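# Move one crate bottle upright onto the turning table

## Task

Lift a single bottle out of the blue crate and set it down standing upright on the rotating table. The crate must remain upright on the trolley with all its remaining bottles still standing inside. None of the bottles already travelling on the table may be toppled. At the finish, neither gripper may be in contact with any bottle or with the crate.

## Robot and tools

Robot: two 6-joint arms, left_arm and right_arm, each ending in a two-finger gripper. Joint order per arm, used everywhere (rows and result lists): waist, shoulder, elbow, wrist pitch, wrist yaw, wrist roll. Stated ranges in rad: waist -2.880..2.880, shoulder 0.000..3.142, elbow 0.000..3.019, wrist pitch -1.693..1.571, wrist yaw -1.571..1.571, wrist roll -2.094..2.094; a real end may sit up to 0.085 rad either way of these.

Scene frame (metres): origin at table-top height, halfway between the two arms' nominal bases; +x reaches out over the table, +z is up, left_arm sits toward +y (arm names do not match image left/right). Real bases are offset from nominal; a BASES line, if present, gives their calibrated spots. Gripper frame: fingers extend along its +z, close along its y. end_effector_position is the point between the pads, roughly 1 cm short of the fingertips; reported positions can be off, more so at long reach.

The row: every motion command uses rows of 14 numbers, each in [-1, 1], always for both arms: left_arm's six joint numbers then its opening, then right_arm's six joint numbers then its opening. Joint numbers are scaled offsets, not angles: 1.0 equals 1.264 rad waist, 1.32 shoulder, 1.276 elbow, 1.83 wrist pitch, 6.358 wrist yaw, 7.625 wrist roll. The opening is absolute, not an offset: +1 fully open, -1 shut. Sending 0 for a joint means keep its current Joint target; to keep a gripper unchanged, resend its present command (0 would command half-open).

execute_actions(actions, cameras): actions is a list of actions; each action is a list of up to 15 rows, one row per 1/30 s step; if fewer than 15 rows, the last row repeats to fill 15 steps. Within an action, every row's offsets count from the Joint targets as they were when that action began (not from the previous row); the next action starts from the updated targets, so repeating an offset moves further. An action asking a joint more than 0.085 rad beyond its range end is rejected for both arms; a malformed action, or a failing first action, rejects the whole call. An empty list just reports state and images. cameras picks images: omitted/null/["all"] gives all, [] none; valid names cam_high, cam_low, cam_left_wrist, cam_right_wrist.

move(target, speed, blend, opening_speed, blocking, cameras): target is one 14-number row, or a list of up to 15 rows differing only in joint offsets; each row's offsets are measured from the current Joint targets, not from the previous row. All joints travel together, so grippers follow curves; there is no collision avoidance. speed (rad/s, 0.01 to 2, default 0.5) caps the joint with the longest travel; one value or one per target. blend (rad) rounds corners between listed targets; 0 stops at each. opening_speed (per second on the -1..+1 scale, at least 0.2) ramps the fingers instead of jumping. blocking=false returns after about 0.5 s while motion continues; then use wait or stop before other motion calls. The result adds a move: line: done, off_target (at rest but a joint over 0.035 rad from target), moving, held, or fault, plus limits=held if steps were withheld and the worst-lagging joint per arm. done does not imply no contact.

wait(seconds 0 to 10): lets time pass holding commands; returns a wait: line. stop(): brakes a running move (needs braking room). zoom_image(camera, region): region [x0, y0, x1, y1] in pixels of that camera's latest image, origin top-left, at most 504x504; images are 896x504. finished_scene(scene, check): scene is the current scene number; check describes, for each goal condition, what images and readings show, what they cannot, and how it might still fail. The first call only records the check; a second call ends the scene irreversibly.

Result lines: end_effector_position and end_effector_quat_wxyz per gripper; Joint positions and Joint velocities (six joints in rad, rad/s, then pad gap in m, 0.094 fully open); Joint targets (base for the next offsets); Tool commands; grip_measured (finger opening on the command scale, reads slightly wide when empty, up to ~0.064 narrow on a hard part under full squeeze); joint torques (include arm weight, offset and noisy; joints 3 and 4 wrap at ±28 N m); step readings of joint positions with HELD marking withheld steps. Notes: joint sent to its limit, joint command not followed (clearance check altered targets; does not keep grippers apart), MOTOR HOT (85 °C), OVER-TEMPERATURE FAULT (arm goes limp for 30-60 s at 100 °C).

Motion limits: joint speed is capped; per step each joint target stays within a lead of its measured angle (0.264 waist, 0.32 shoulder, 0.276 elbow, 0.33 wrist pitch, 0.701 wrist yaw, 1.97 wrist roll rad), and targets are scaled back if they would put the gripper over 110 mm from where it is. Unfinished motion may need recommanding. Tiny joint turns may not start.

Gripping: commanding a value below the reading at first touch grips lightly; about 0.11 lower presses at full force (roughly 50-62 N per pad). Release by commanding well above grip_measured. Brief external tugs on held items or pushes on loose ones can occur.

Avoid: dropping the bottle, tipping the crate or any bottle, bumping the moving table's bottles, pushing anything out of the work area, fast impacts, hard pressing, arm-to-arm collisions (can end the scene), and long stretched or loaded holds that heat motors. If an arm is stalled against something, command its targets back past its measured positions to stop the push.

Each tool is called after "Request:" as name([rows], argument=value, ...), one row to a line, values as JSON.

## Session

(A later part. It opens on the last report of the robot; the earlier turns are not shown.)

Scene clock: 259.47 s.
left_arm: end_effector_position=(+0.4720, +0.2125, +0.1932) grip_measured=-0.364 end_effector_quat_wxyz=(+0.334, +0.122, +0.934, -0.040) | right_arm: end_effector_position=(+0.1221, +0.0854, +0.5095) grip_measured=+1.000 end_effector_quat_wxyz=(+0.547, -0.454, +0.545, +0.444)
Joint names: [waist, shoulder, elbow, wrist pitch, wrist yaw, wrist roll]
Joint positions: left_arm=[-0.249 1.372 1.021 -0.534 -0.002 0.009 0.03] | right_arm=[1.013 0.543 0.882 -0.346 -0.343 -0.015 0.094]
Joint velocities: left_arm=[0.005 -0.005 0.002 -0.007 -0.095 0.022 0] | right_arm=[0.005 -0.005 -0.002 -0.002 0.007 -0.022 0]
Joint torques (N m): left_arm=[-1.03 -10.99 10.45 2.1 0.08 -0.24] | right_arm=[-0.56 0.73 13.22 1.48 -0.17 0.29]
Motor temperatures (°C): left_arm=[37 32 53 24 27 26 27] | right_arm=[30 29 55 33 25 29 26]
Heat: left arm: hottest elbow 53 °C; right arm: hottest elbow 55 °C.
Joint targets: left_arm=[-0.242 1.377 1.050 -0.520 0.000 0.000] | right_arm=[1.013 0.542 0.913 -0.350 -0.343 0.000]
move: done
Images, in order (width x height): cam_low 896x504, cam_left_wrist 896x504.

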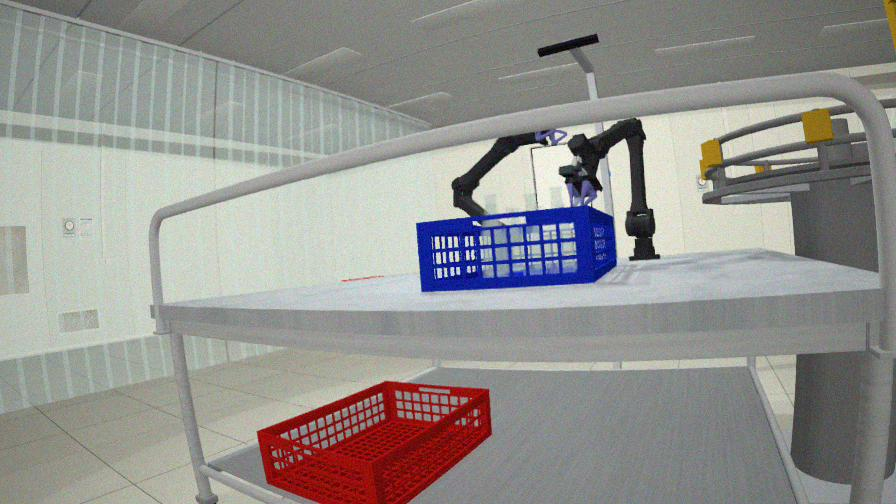

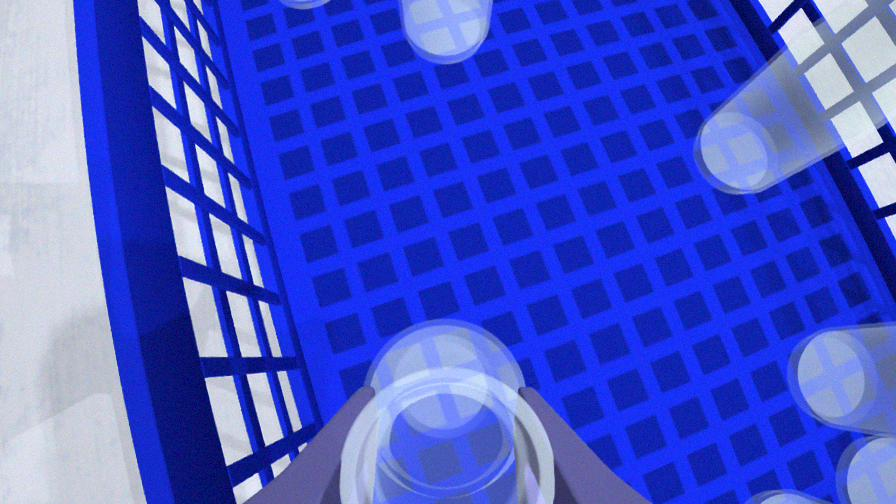

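Request:
move([
  [0, -0.0346, 0.1115, -0.0989, 0, 0, -0.62, 0, 0, 0, 0, 0, 0, 1],
  [0, -0.0448, 0.2660, -0.2140, 0, 0, -0.62, 0, 0, 0, 0, 0, 0, 1],
], speed=[0.2, 0.3], blend=0.05)

Scene clock: 298.77 s.
left_arm: end_effector_position=(+0.4737, +0.2121, +0.3068) grip_measured=-0.364 end_effector_quat_wxyz=(+0.309, +0.123, +0.942, -0.037) | right_arm: end_effector_position=(+0.1221, +0.0854, +0.5095) grip_measured=+1.000 end_effector_quat_wxyz=(+0.547, -0.454, +0.545, +0.444)
Joint names: [waist, shoulder, elbow, wrist pitch, wrist yaw, wrist roll]
Joint positions: left_arm=[-0.249 1.343 1.318 -0.913 -0.002 0.009 0.03] | right_arm=[1.013 0.543 0.882 -0.346 -0.343 -0.015 0.094]
Joint velocities: left_arm=[0.005 -0.015 -0.002 0.007 0.051 0.007 0] | right_arm=[-0.005 0.015 -0.007 -0.002 -0.037 0.051 0]
Joint torques (N m): left_arm=[-1.32 -12.86 13.7 1.46 0.09 -0.22] | right_arm=[-0.62 0.73 13.22 1.48 -0.17 0.29]
Motor temperatures (°C): left_arm=[36 33 54 24 27 25 29] | right_arm=[30 29 55 32 24 28 25]
Heat: left arm: hottest elbow 54 °C; right arm: hottest elbow 55 °C.
Joint targets: left_arm=[-0.242 1.318 1.390 -0.912 0.000 0.000] | right_arm=[1.013 0.542 0.913 -0.350 -0.343 0.000]
move: off_target (left_arm); left_arm: the elbow is farthest, 0.072 rad from its target

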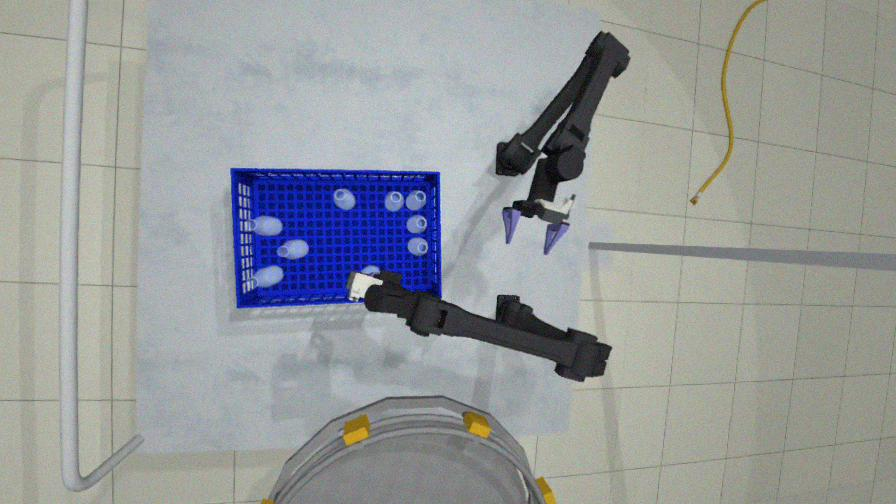

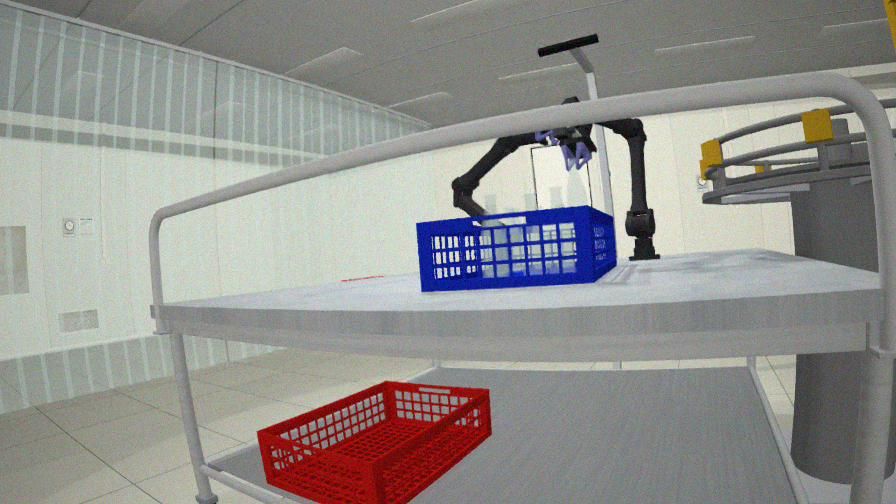

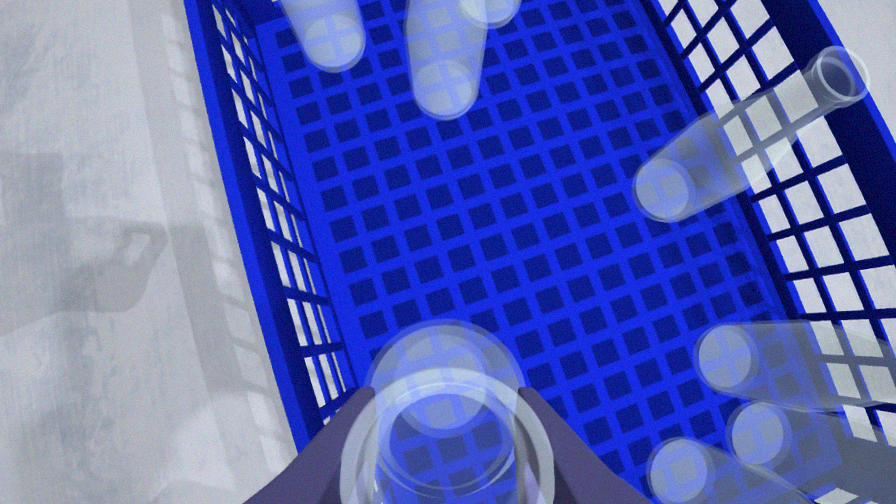

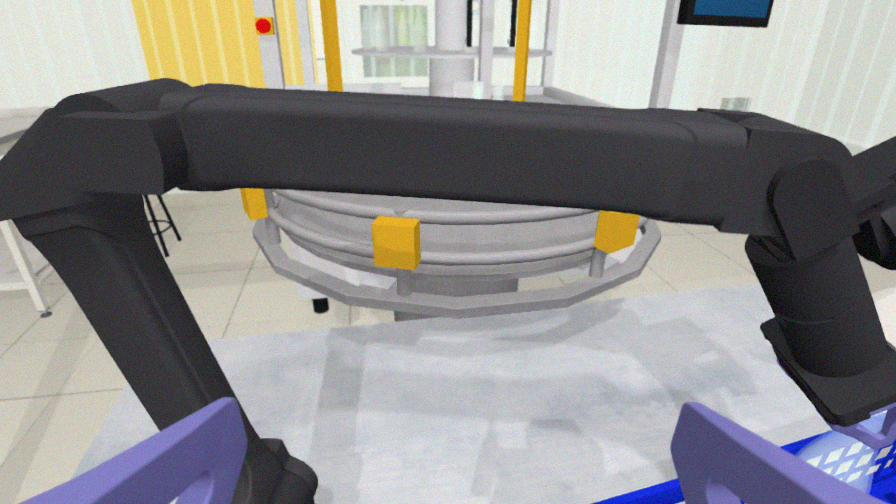

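Request:
zoom_image(camera="cam_low", region=[500, 90, 660, 270])

Scaled by 2.800 from the camera's 896x504 image, which has a finer 1280x720 frame.

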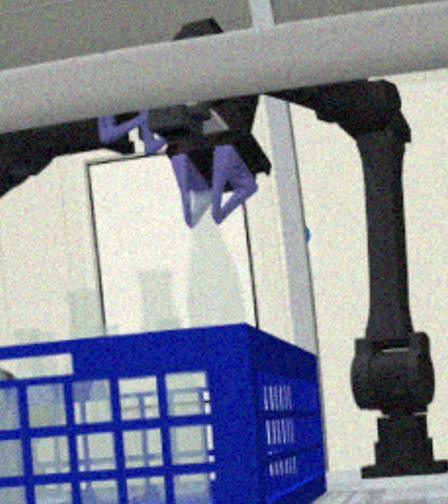

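Request:
zoom_image(camera="cam_high", region=[330, 384, 500, 480])

Request:
zoom_image(camera="cam_right_wrist", region=[340, 180, 560, 320])

Scaled by 2.965 from the camera's 896x504 image, which has a finer 1280x720 frame.

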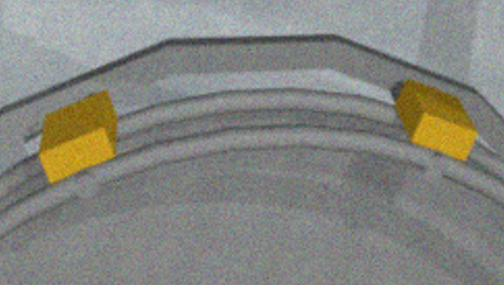

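Scaled by 2.291 from the camera's 896x504 image, which has a finer 1280x720 frame.

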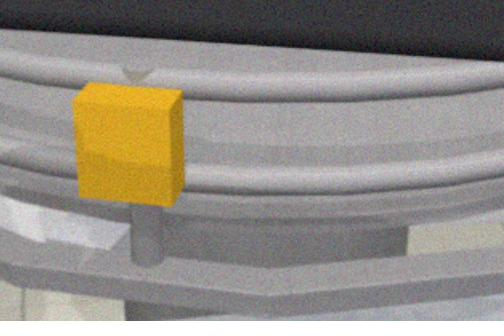

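Request:
move([
  [0, -0.0136, 0.1927, -0.1228, 0, 0, -0.62, 0, 0, 0, 0, 0, 0, 1],
  [0.1915, 0.0439, 0.4067, -0.2436, 0, 0, -0.62, 0, 0, 0, 0, 0, 0, 1],
  [0.3892, 0.1258, 0.6798, -0.3749, 0, 0, -0.62, 0, 0, 0, 0, 0, 0, 1],
], speed=[0.35, 0.4, 0.4], blend=0.08)

Scene clock: 331.67 s.
left_arm: end_effector_position=(+0.4499, +0.4668, +0.5682) grip_measured=-0.364 end_effector_quat_wxyz=(+0.328, -0.112, +0.937, +0.043) | right_arm: end_effector_position=(+0.1221, +0.0854, +0.5095) grip_measured=+1.000 end_effector_quat_wxyz=(+0.547, -0.454, +0.545, +0.444)
Joint names: [waist, shoulder, elbow, wrist pitch, wrist yaw, wrist roll]
Joint positions: left_arm=[0.249 1.491 2.194 -1.6 -0.002 0.009 0.03] | right_arm=[1.013 0.543 0.882 -0.346 -0.343 -0.015 0.094]
Joint velocities: left_arm=[-0.015 0.005 -0.007 0.007 0.022 -0.095 0] | right_arm=[-0.005 -0.015 -0.002 -0.012 0.051 -0.007 0]
Joint torques (N m): left_arm=[-1.85 -11.05 11.33 1.59 0.08 -0.22] | right_arm=[-0.62 0.67 13.22 1.48 -0.17 0.29]
Motor temperatures (°C): left_arm=[36 34 62 24 27 25 29] | right_arm=[30 28 56 32 24 28 25]
Heat: left arm: hottest elbow 62 °C; right arm: hottest elbow 56 °C.
Joint targets: left_arm=[0.249 1.484 2.257 -1.598 0.000 0.000] | right_arm=[1.013 0.542 0.913 -0.350 -0.343 0.000]
move: off_target (left_arm); left_arm: the elbow is farthest, 0.063 rad from its target

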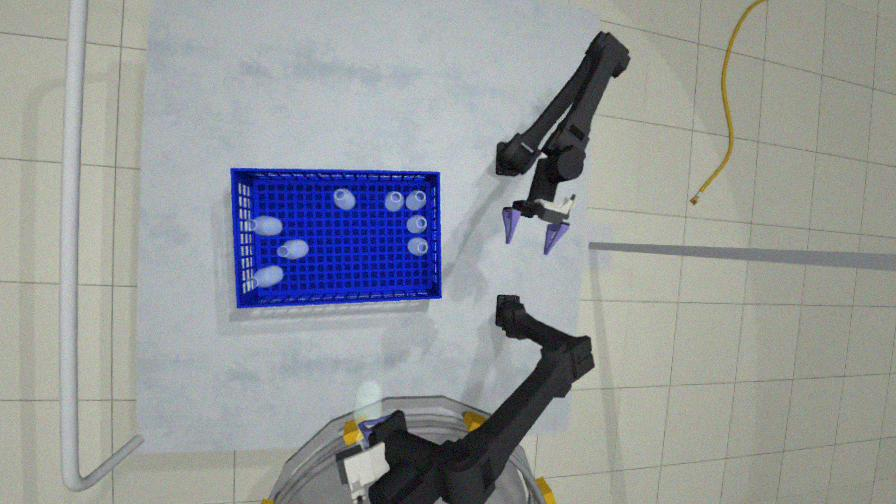

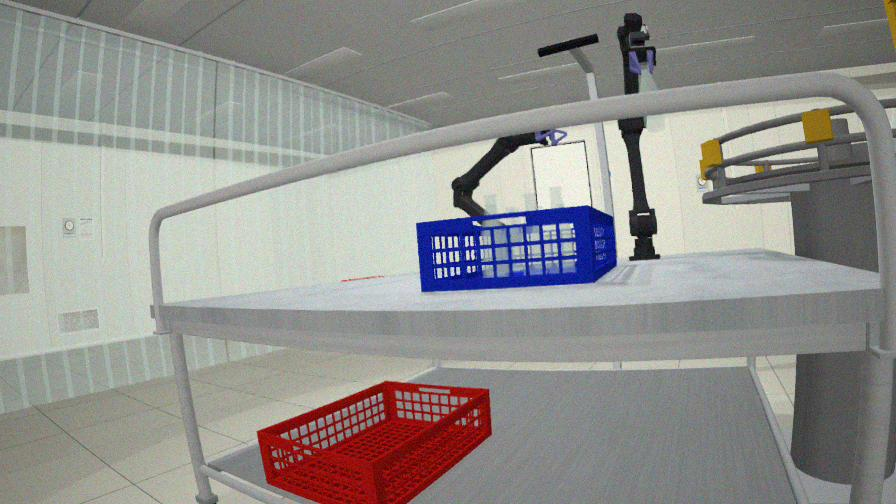

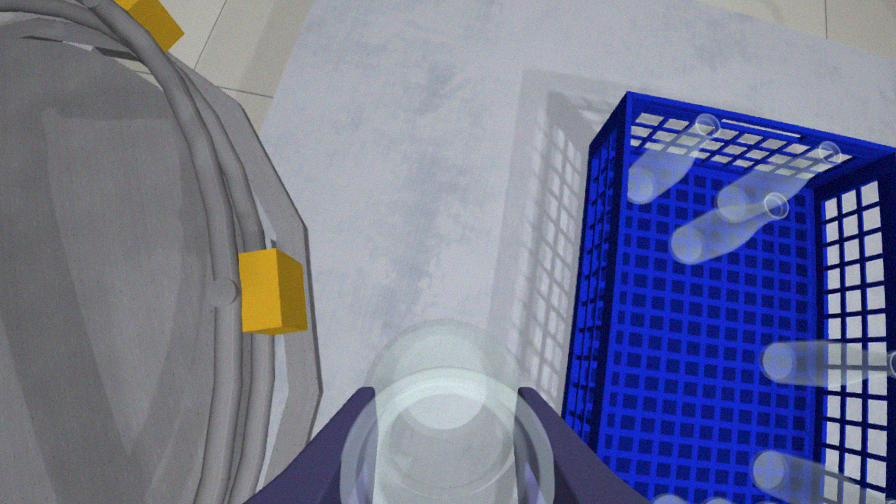

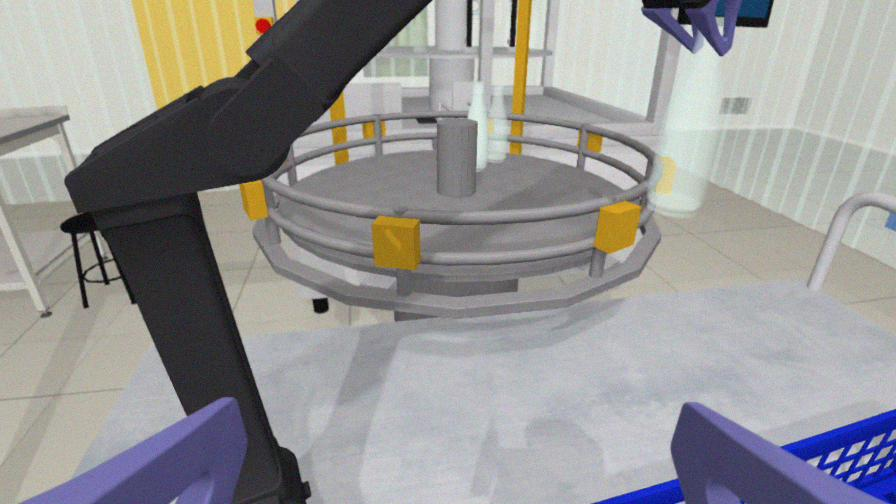

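Request:
move(target=[0.476, 0, 0, 0, 0, 0, -0.62, 0, 0, 0, 0, 0, 0, 1], speed=0.45, cameras=["cam_left_wrist", "cam_right_wrist", "cam_high"])

Scene clock: 359.10 s.
left_arm: end_effector_position=(+0.2932, +0.7236, +0.5680) grip_measured=-0.364 end_effector_quat_wxyz=(+0.300, -0.386, +0.861, +0.138) | right_arm: end_effector_position=(+0.1221, +0.0854, +0.5095) grip_measured=+1.000 end_effector_quat_wxyz=(+0.547, -0.454, +0.545, +0.444)
Joint names: [waist, shoulder, elbow, wrist pitch, wrist yaw, wrist roll]
Joint positions: left_arm=[0.855 1.492 2.194 -1.6 0 0.008 0.03] | right_arm=[1.013 0.543 0.882 -0.346 -0.343 -0.015 0.094]
Joint velocities: left_arm=[-0.005 -0.005 0.007 -0.007 -0.022 -0.037 0.001] | right_arm=[-0.015 -0.005 0.002 -0.017 -0.022 -0.007 0]
Joint torques (N m): left_arm=[-1.9 -11.46 11.6 1.55 0.05 -0.21] | right_arm=[-0.62 0.62 13.23 1.47 -0.17 0.29]
Motor temperatures (°C): left_arm=[36 33 56 24 26 25 29] | right_arm=[30 28 57 32 24 28 25]
Heat: left arm: hottest elbow 56 °C; right arm: hottest elbow 57 °C.
Joint targets: left_arm=[0.851 1.484 2.257 -1.598 0.000 0.000] | right_arm=[1.013 0.542 0.913 -0.350 -0.343 0.000]
move: off_target (left_arm); left_arm: the elbow is farthest, 0.063 rad from its target
Images, in order (width x height): cam_high 896x504, cam_left_wrist 896x504, cam_right_wrist 896x504.

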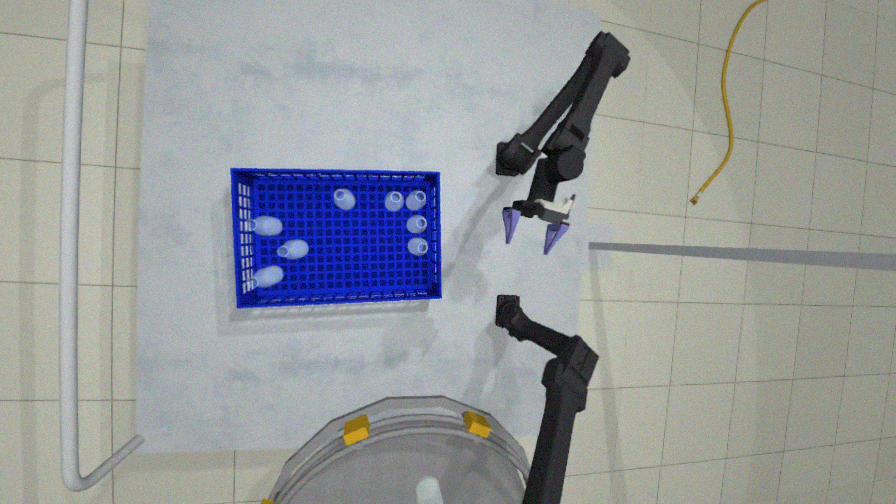

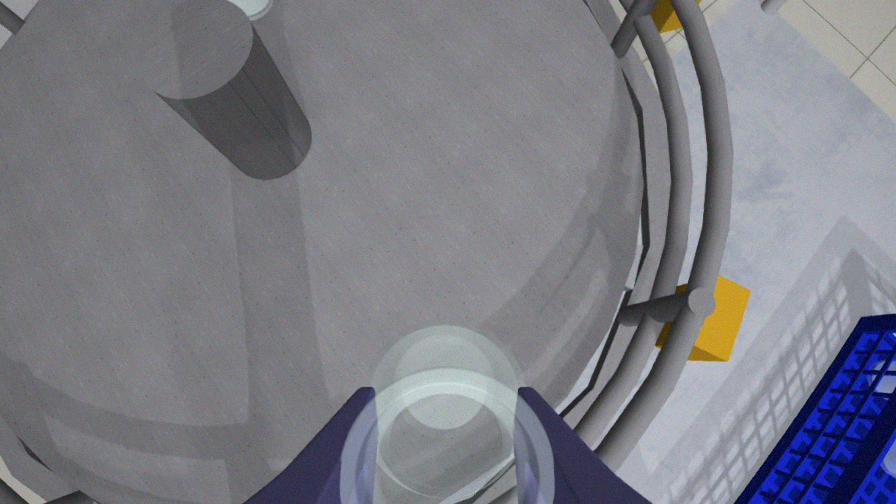

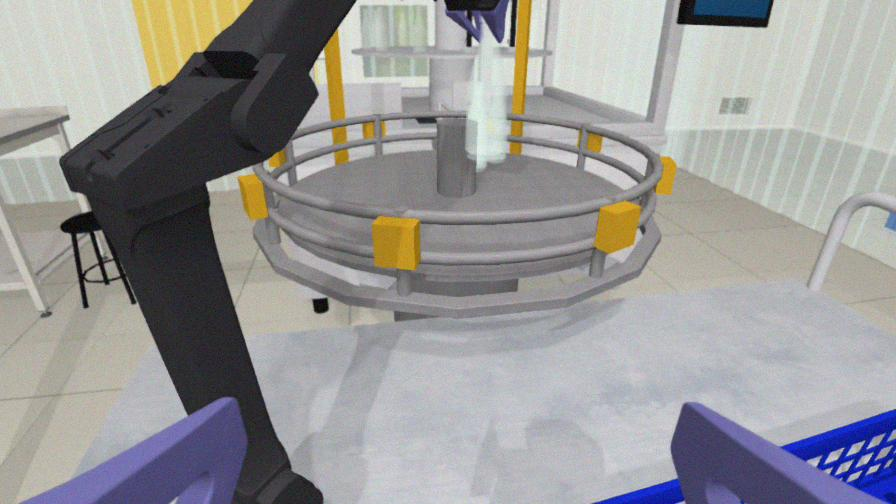

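Request:
execute_actions(actions=[], cameras=["cam_high", "cam_right_wrist", "cam_left_wrist"])

Scene clock: 378.20 s.
left_arm: end_effector_position=(+0.2934, +0.7235, +0.5680) grip_measured=-0.364 end_effector_quat_wxyz=(+0.300, -0.386, +0.861, +0.138) | right_arm: end_effector_position=(+0.1221, +0.0854, +0.5095) grip_measured=+1.000 end_effector_quat_wxyz=(+0.547, -0.454, +0.545, +0.444)
Joint names: [waist, shoulder, elbow, wrist pitch, wrist yaw, wrist roll]
Joint positions: left_arm=[0.854 1.492 2.194 -1.6 0 0.008 0.03] | right_arm=[1.013 0.543 0.882 -0.346 -0.343 -0.015 0.094]
Joint velocities: left_arm=[0.005 -0.005 0.002 0.012 -0.022 -0.051 0.001] | right_arm=[-0.005 -0.015 -0.017 0.012 -0.051 -0.007 0]
Joint torques (N m): left_arm=[-1.79 -12.1 11.38 1.69 -0.06 -0.23] | right_arm=[-0.67 0.73 13.22 1.48 -0.17 0.29]
Motor temperatures (°C): left_arm=[36 33 54 24 26 25 29] | right_arm=[30 28 57 32 24 28 24]
Heat: left arm: hottest elbow 54 °C; right arm: hottest elbow 57 °C.
Joint targets: left_arm=[0.851 1.484 2.257 -1.598 0.000 0.000] | right_arm=[1.013 0.542 0.913 -0.350 -0.343 0.000]
Tool commands: left_gripper/opening=-0.62 right_gripper/opening=+1.0
Images, in order (width x height): cam_high 896x504, cam_left_wrist 896x504, cam_right_wrist 896x504.

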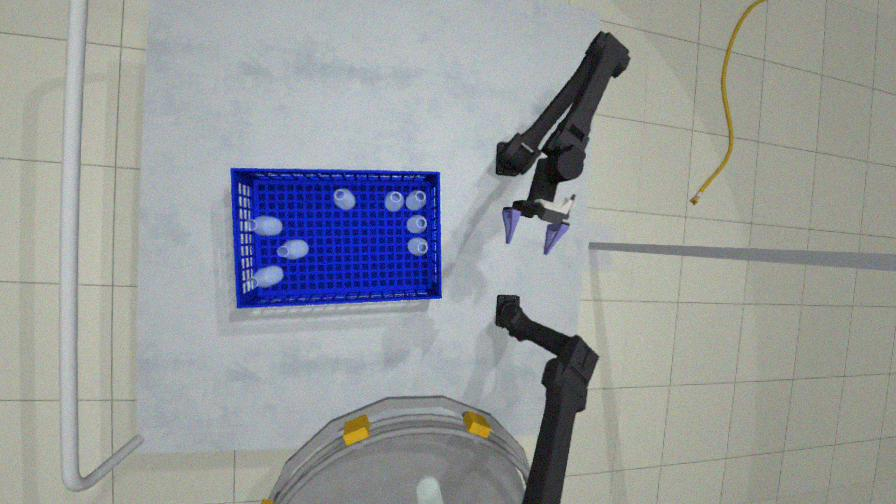

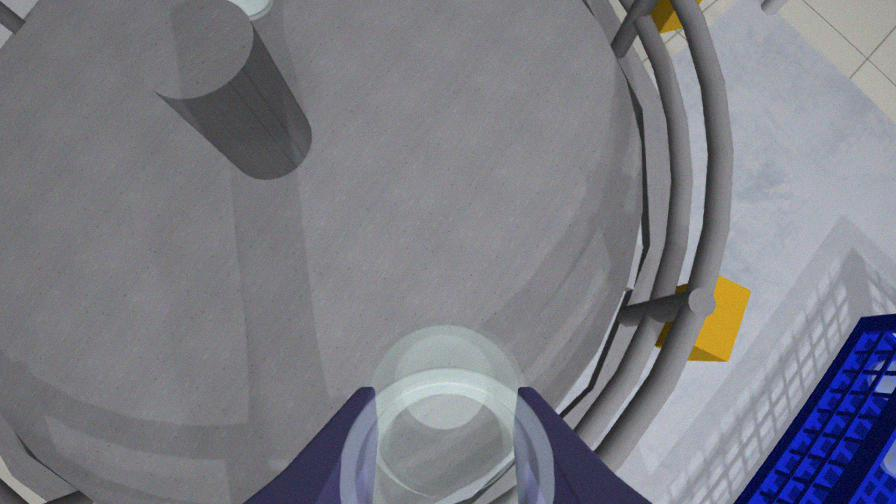

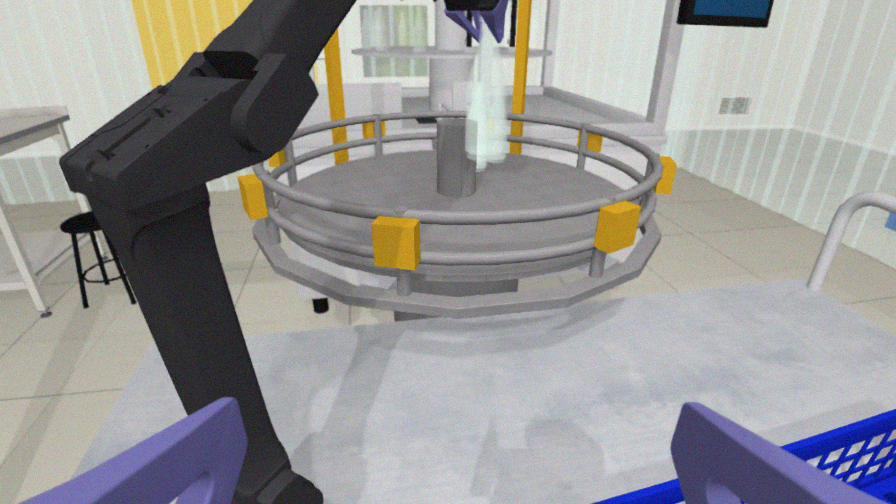

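Request:
move(target=[0, -0.0875, -0.4326, 0.2090, 0, 0, -0.62, 0, 0, 0, 0, 0, 0, 1], speed=0.35, cameras=["cam_right_wrist", "cam_left_wrist"])

Scene clock: 401.23 s.
left_arm: end_effector_position=(+0.3123, +0.7451, +0.4234) grip_measured=-0.364 end_effector_quat_wxyz=(+0.277, -0.390, +0.869, +0.127) | right_arm: end_effector_position=(+0.1221, +0.0854, +0.5095) grip_measured=+1.000 end_effector_quat_wxyz=(+0.547, -0.454, +0.545, +0.444)
Joint names: [waist, shoulder, elbow, wrist pitch, wrist yaw, wrist roll]
Joint positions: left_arm=[0.854 1.398 1.686 -1.238 0 0.008 0.03] | right_arm=[1.013 0.543 0.882 -0.346 -0.343 -0.015 0.094]
Joint velocities: left_arm=[-0.015 -0.005 0.007 -0.017 -0.007 -0.037 0.001] | right_arm=[-0.024 0.005 0.007 -0.002 0.037 0.037 0]
Joint torques (N m): left_arm=[-2.2 -13.63 9.81 2.24 0.02 -0.2] | right_arm=[-0.56 0.67 13.22 1.47 -0.17 0.29]
Motor temperatures (°C): left_arm=[36 33 54 24 26 25 29] | right_arm=[29 28 57 31 24 27 24]
Heat: left arm: hottest elbow 54 °C; right arm: hottest elbow 57 °C.
Joint targets: left_arm=[0.851 1.368 1.705 -1.215 0.000 0.000] | right_arm=[1.013 0.542 0.913 -0.350 -0.343 0.000]
move: done
Images, in order (width x height): cam_left_wrist 896x504, cam_right_wrist 896x504.

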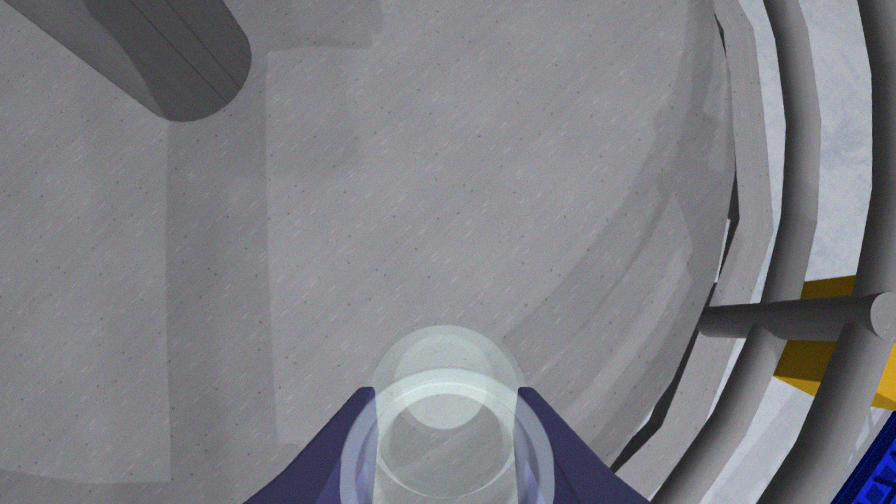

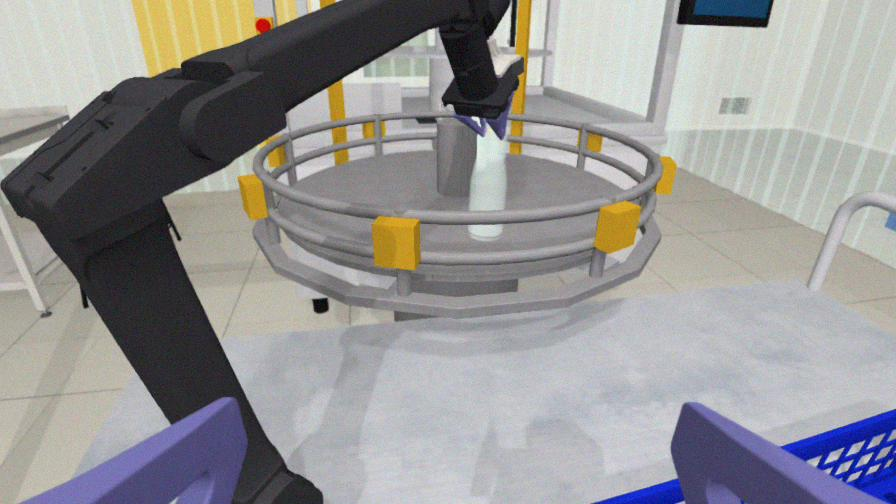

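Request:
zoom_image(camera="cam_right_wrist", region=[360, 40, 640, 320])

Request:
zoom_image(camera="cam_left_wrist", region=[300, 250, 600, 504])

Scaled by 1.800 from the camera's 896x504 image, which has a finer 1280x720 frame.

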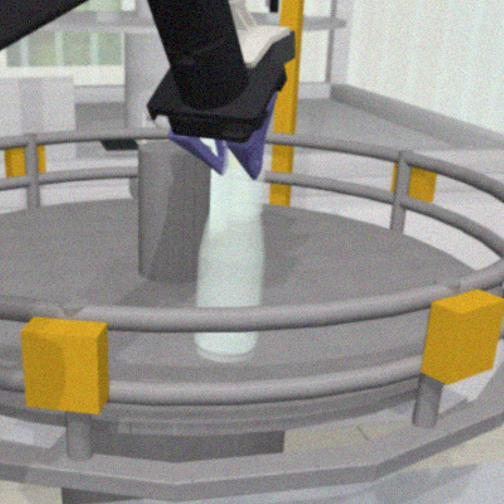

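Scaled by 1.680 from the camera's 896x504 image, which has a finer 1280x720 frame.

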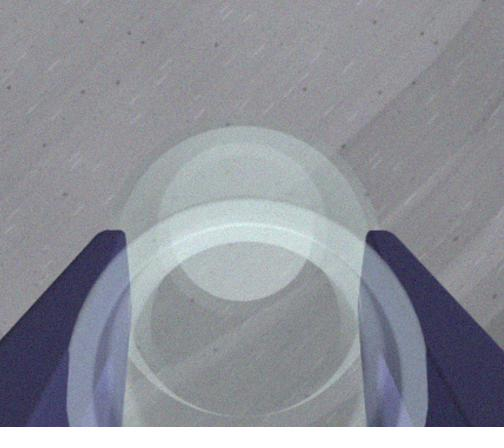

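Request:
zoom_image(camera="cam_right_wrist", region=[400, 180, 580, 281])

Request:
zoom_image(camera="cam_right_wrist", region=[240, 100, 680, 320])

Scaled by 2.800 from the camera's 896x504 image, which has a finer 1280x720 frame.

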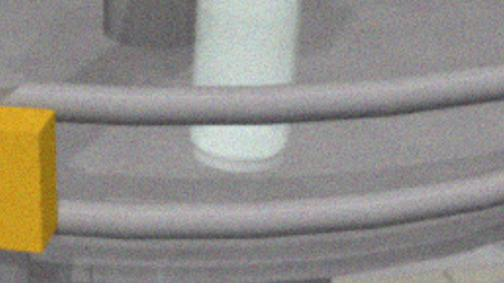

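Scaled by 1.145 from the camera's 896x504 image, which has a finer 1280x720 frame.

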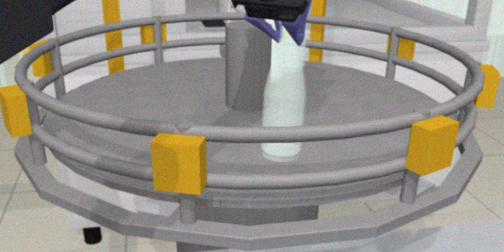

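Request:
move(target=[0, -0.0402, -0.0713, 0.0563, 0, 0, -0.62, 0, 0, 0, 0, 0, 0, 1], speed=0.15, cameras=["cam_right_wrist", "cam_left_wrist"])

Scene clock: 435.23 s.
left_arm: end_effector_position=(+0.3099, +0.7423, +0.4189) grip_measured=-0.364 end_effector_quat_wxyz=(+0.305, -0.386, +0.859, +0.140) | right_arm: end_effector_position=(+0.1221, +0.0854, +0.5095) grip_measured=+1.000 end_effector_quat_wxyz=(+0.547, -0.454, +0.545, +0.444)
Joint names: [waist, shoulder, elbow, wrist pitch, wrist yaw, wrist roll]
Joint positions: left_arm=[0.854 1.347 1.597 -1.136 0 0.008 0.03] | right_arm=[1.013 0.543 0.882 -0.346 -0.343 -0.015 0.094]
Joint velocities: left_arm=[-0.024 0.005 -0.022 0.007 -0.081 -0.051 0] | right_arm=[-0.005 -0.015 -0.007 -0.017 0.051 -0.022 0]
Joint torques (N m): left_arm=[-2.26 -13.33 9.72 2.54 -0.02 -0.22] | right_arm=[-0.62 0.73 13.22 1.48 -0.16 0.29]
Motor temperatures (°C): left_arm=[36 34 52 24 26 25 30] | right_arm=[29 28 58 31 24 27 24]
Heat: left arm: hottest elbow 52 °C; right arm: hottest elbow 58 °C.
Joint targets: left_arm=[0.851 1.316 1.614 -1.112 0.000 0.000] | right_arm=[1.013 0.542 0.913 -0.350 -0.343 0.000]
move: done
Images, in order (width x height): cam_left_wrist 896x504, cam_right_wrist 896x504.

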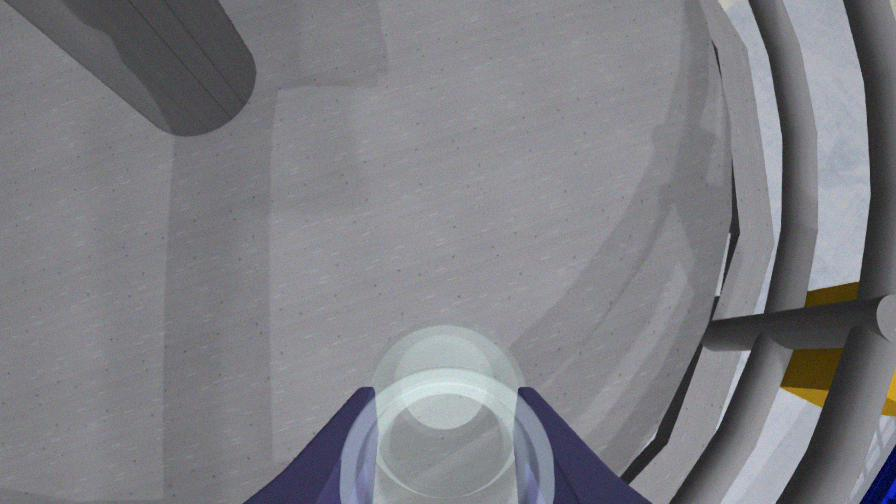

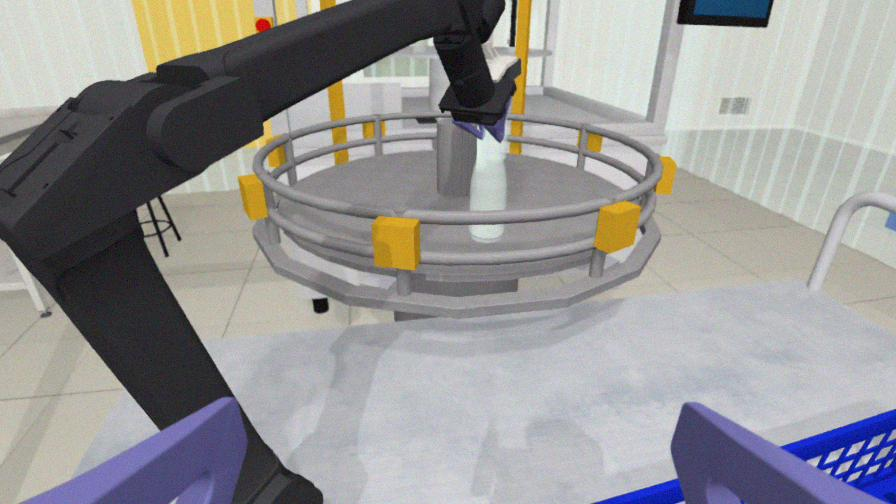

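Request:
zoom_image(camera="cam_right_wrist", region=[430, 170, 550, 270])

Scaled by 4.200 from the camera's 896x504 image, which has a finer 1280x720 frame.

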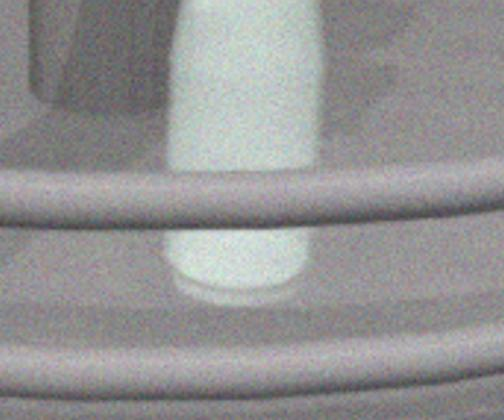

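Request:
move(target=[0, -0.0045, -0.0235, 0.0150, 0, 0, -0.62, 0, 0, 0, 0, 0, 0, 1], speed=0.1, cameras=["cam_right_wrist", "cam_left_wrist"])

Request:
zoom_image(camera="cam_right_wrist", region=[430, 170, 550, 270])

Request:
zoom_image(camera="cam_left_wrist", region=[300, 250, 600, 504])

Scene clock: 458.10 s.
left_arm: end_effector_position=(+0.3105, +0.7430, +0.4090) grip_measured=-0.364 end_effector_quat_wxyz=(+0.305, -0.385, +0.859, +0.140) | right_arm: end_effector_position=(+0.1221, +0.0854, +0.5095) grip_measured=+1.000 end_effector_quat_wxyz=(+0.547, -0.454, +0.545, +0.444)
Joint names: [waist, shoulder, elbow, wrist pitch, wrist yaw, wrist roll]
Joint positions: left_arm=[0.854 1.342 1.566 -1.109 0 0.008 0.03] | right_arm=[1.013 0.543 0.882 -0.346 -0.343 -0.015 0.094]
Joint velocities: left_arm=[0.005 -0.005 -0.022 0.007 0.007 0.051 0.001] | right_arm=[-0.005 -0.024 0.007 0.002 -0.066 0.007 0]
Joint torques (N m): left_arm=[-2.2 -13.57 9.99 2.47 0 -0.2] | right_arm=[-0.62 0.73 13.23 1.48 -0.16 0.29]
Motor temperatures (°C): left_arm=[35 34 53 24 26 25 30] | right_arm=[29 28 58 31 24 27 24]
Heat: left arm: hottest elbow 53 °C; right arm: hottest elbow 58 °C.
Joint targets: left_arm=[0.851 1.310 1.584 -1.085 0.000 0.000] | right_arm=[1.013 0.542 0.913 -0.350 -0.343 0.000]
move: done
Images, in order (width x height): cam_left_wrist 896x504, cam_right_wrist 896x504.

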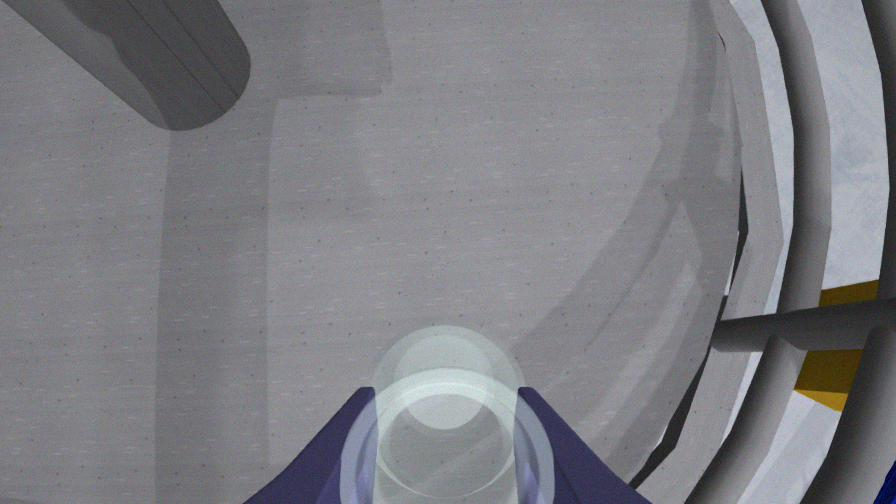

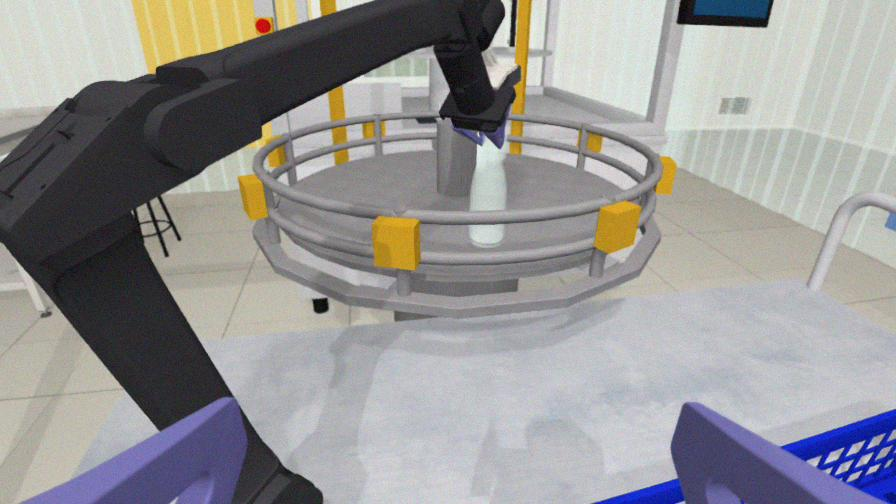

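Scaled by 4.200 from the camera's 896x504 image, which has a finer 1280x720 frame.

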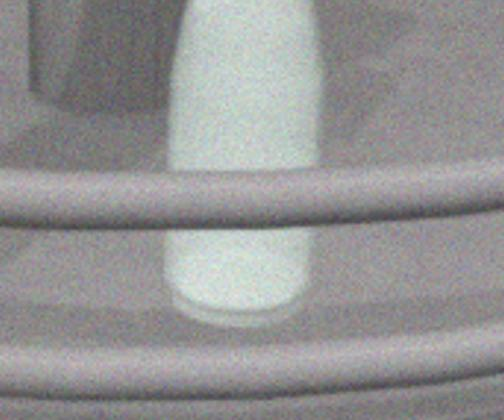

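Scaled by 1.680 from the camera's 896x504 image, which has a finer 1280x720 frame.

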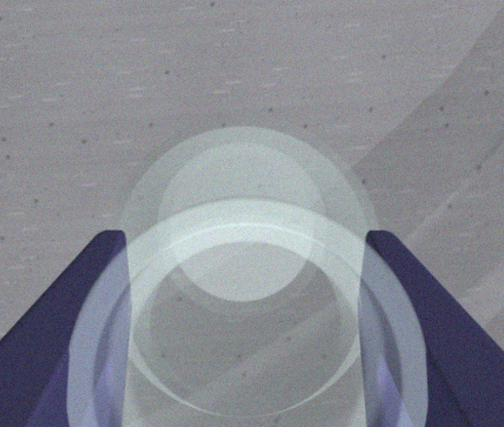

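Request:
move(target=[0, -0.0023, -0.0121, 0.0077, 0, 0, -0.62, 0, 0, 0, 0, 0, 0, 1], speed=0.06, cameras=["cam_right_wrist", "cam_left_wrist"])

Request:
zoom_image(camera="cam_right_wrist", region=[430, 170, 550, 270])

Request:
zoom_image(camera="cam_left_wrist", region=[300, 250, 600, 504])

Scene clock: 463.67 s.
left_arm: end_effector_position=(+0.3108, +0.7430, +0.4082) grip_measured=-0.364 end_effector_quat_wxyz=(+0.310, -0.385, +0.857, +0.142) | right_arm: end_effector_position=(+0.1221, +0.0854, +0.5095) grip_measured=+1.000 end_effector_quat_wxyz=(+0.547, -0.454, +0.545, +0.444)
Joint names: [waist, shoulder, elbow, wrist pitch, wrist yaw, wrist roll]
Joint positions: left_arm=[0.854 1.336 1.553 -1.092 0.001 0.007 0.03] | right_arm=[1.013 0.543 0.882 -0.346 -0.343 -0.015 0.094]
Joint velocities: left_arm=[0.005 -0.015 -0.002 0.007 -0.022 0.051 -0.001] | right_arm=[0.005 0.005 -0.007 -0.002 -0.051 -0.007 0]
Joint torques (N m): left_arm=[-2.02 -12.34 9.69 2.47 -0.04 -0.2] | right_arm=[-0.56 0.73 13.22 1.48 -0.16 0.29]
Motor temperatures (°C): left_arm=[35 33 53 24 26 25 30] | right_arm=[29 28 58 31 24 27 24]
Heat: left arm: hottest elbow 53 °C; right arm: hottest elbow 58 °C.
Joint targets: left_arm=[0.851 1.307 1.569 -1.070 0.000 0.000] | right_arm=[1.013 0.542 0.913 -0.350 -0.343 0.000]
move: done
Images, in order (width x height): cam_left_wrist 896x504, cam_right_wrist 896x504.

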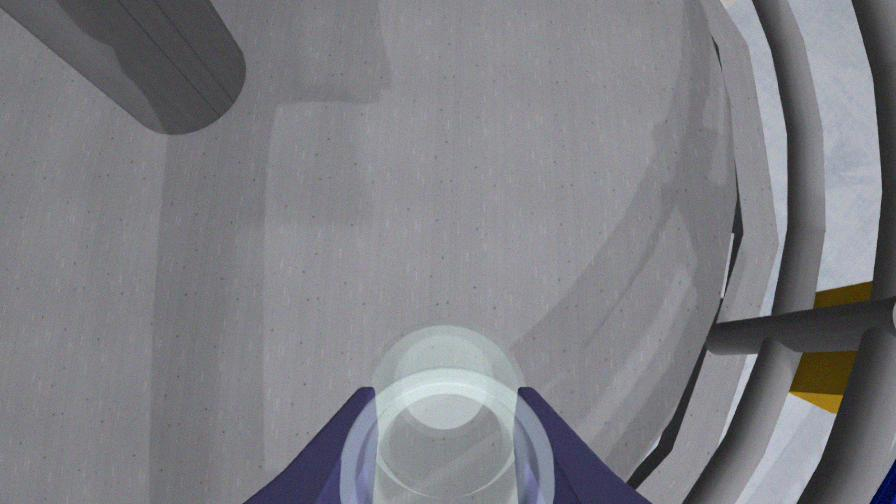

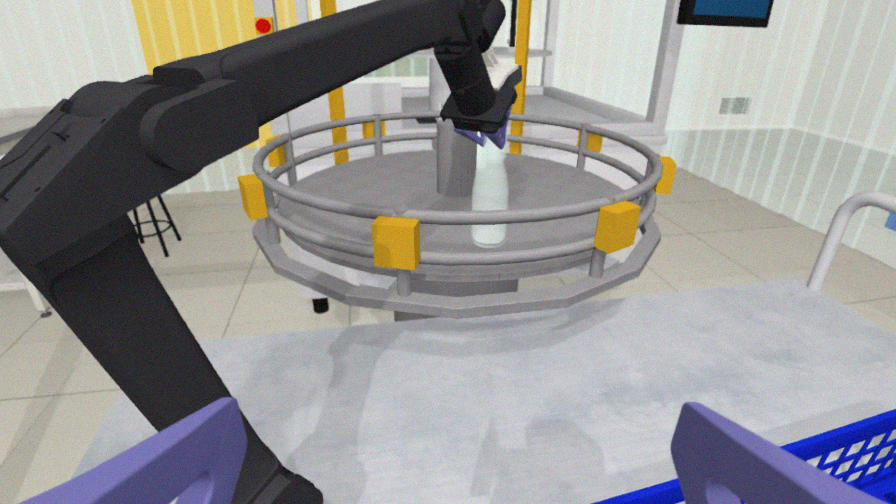

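Scaled by 4.200 from the camera's 896x504 image, which has a finer 1280x720 frame.

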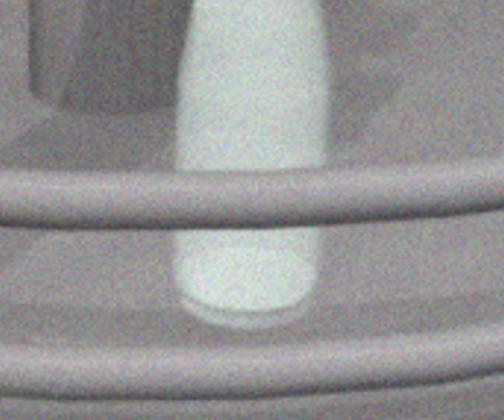

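Scaled by 1.680 from the camera's 896x504 image, which has a finer 1280x720 frame.

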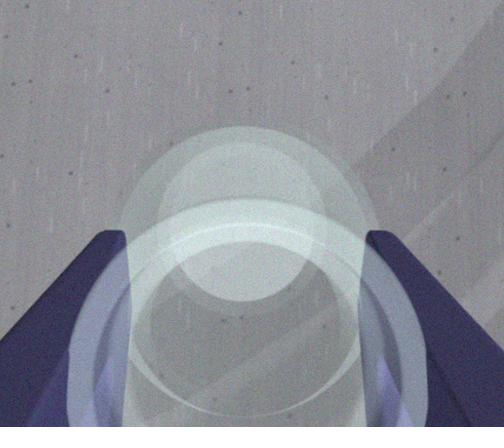

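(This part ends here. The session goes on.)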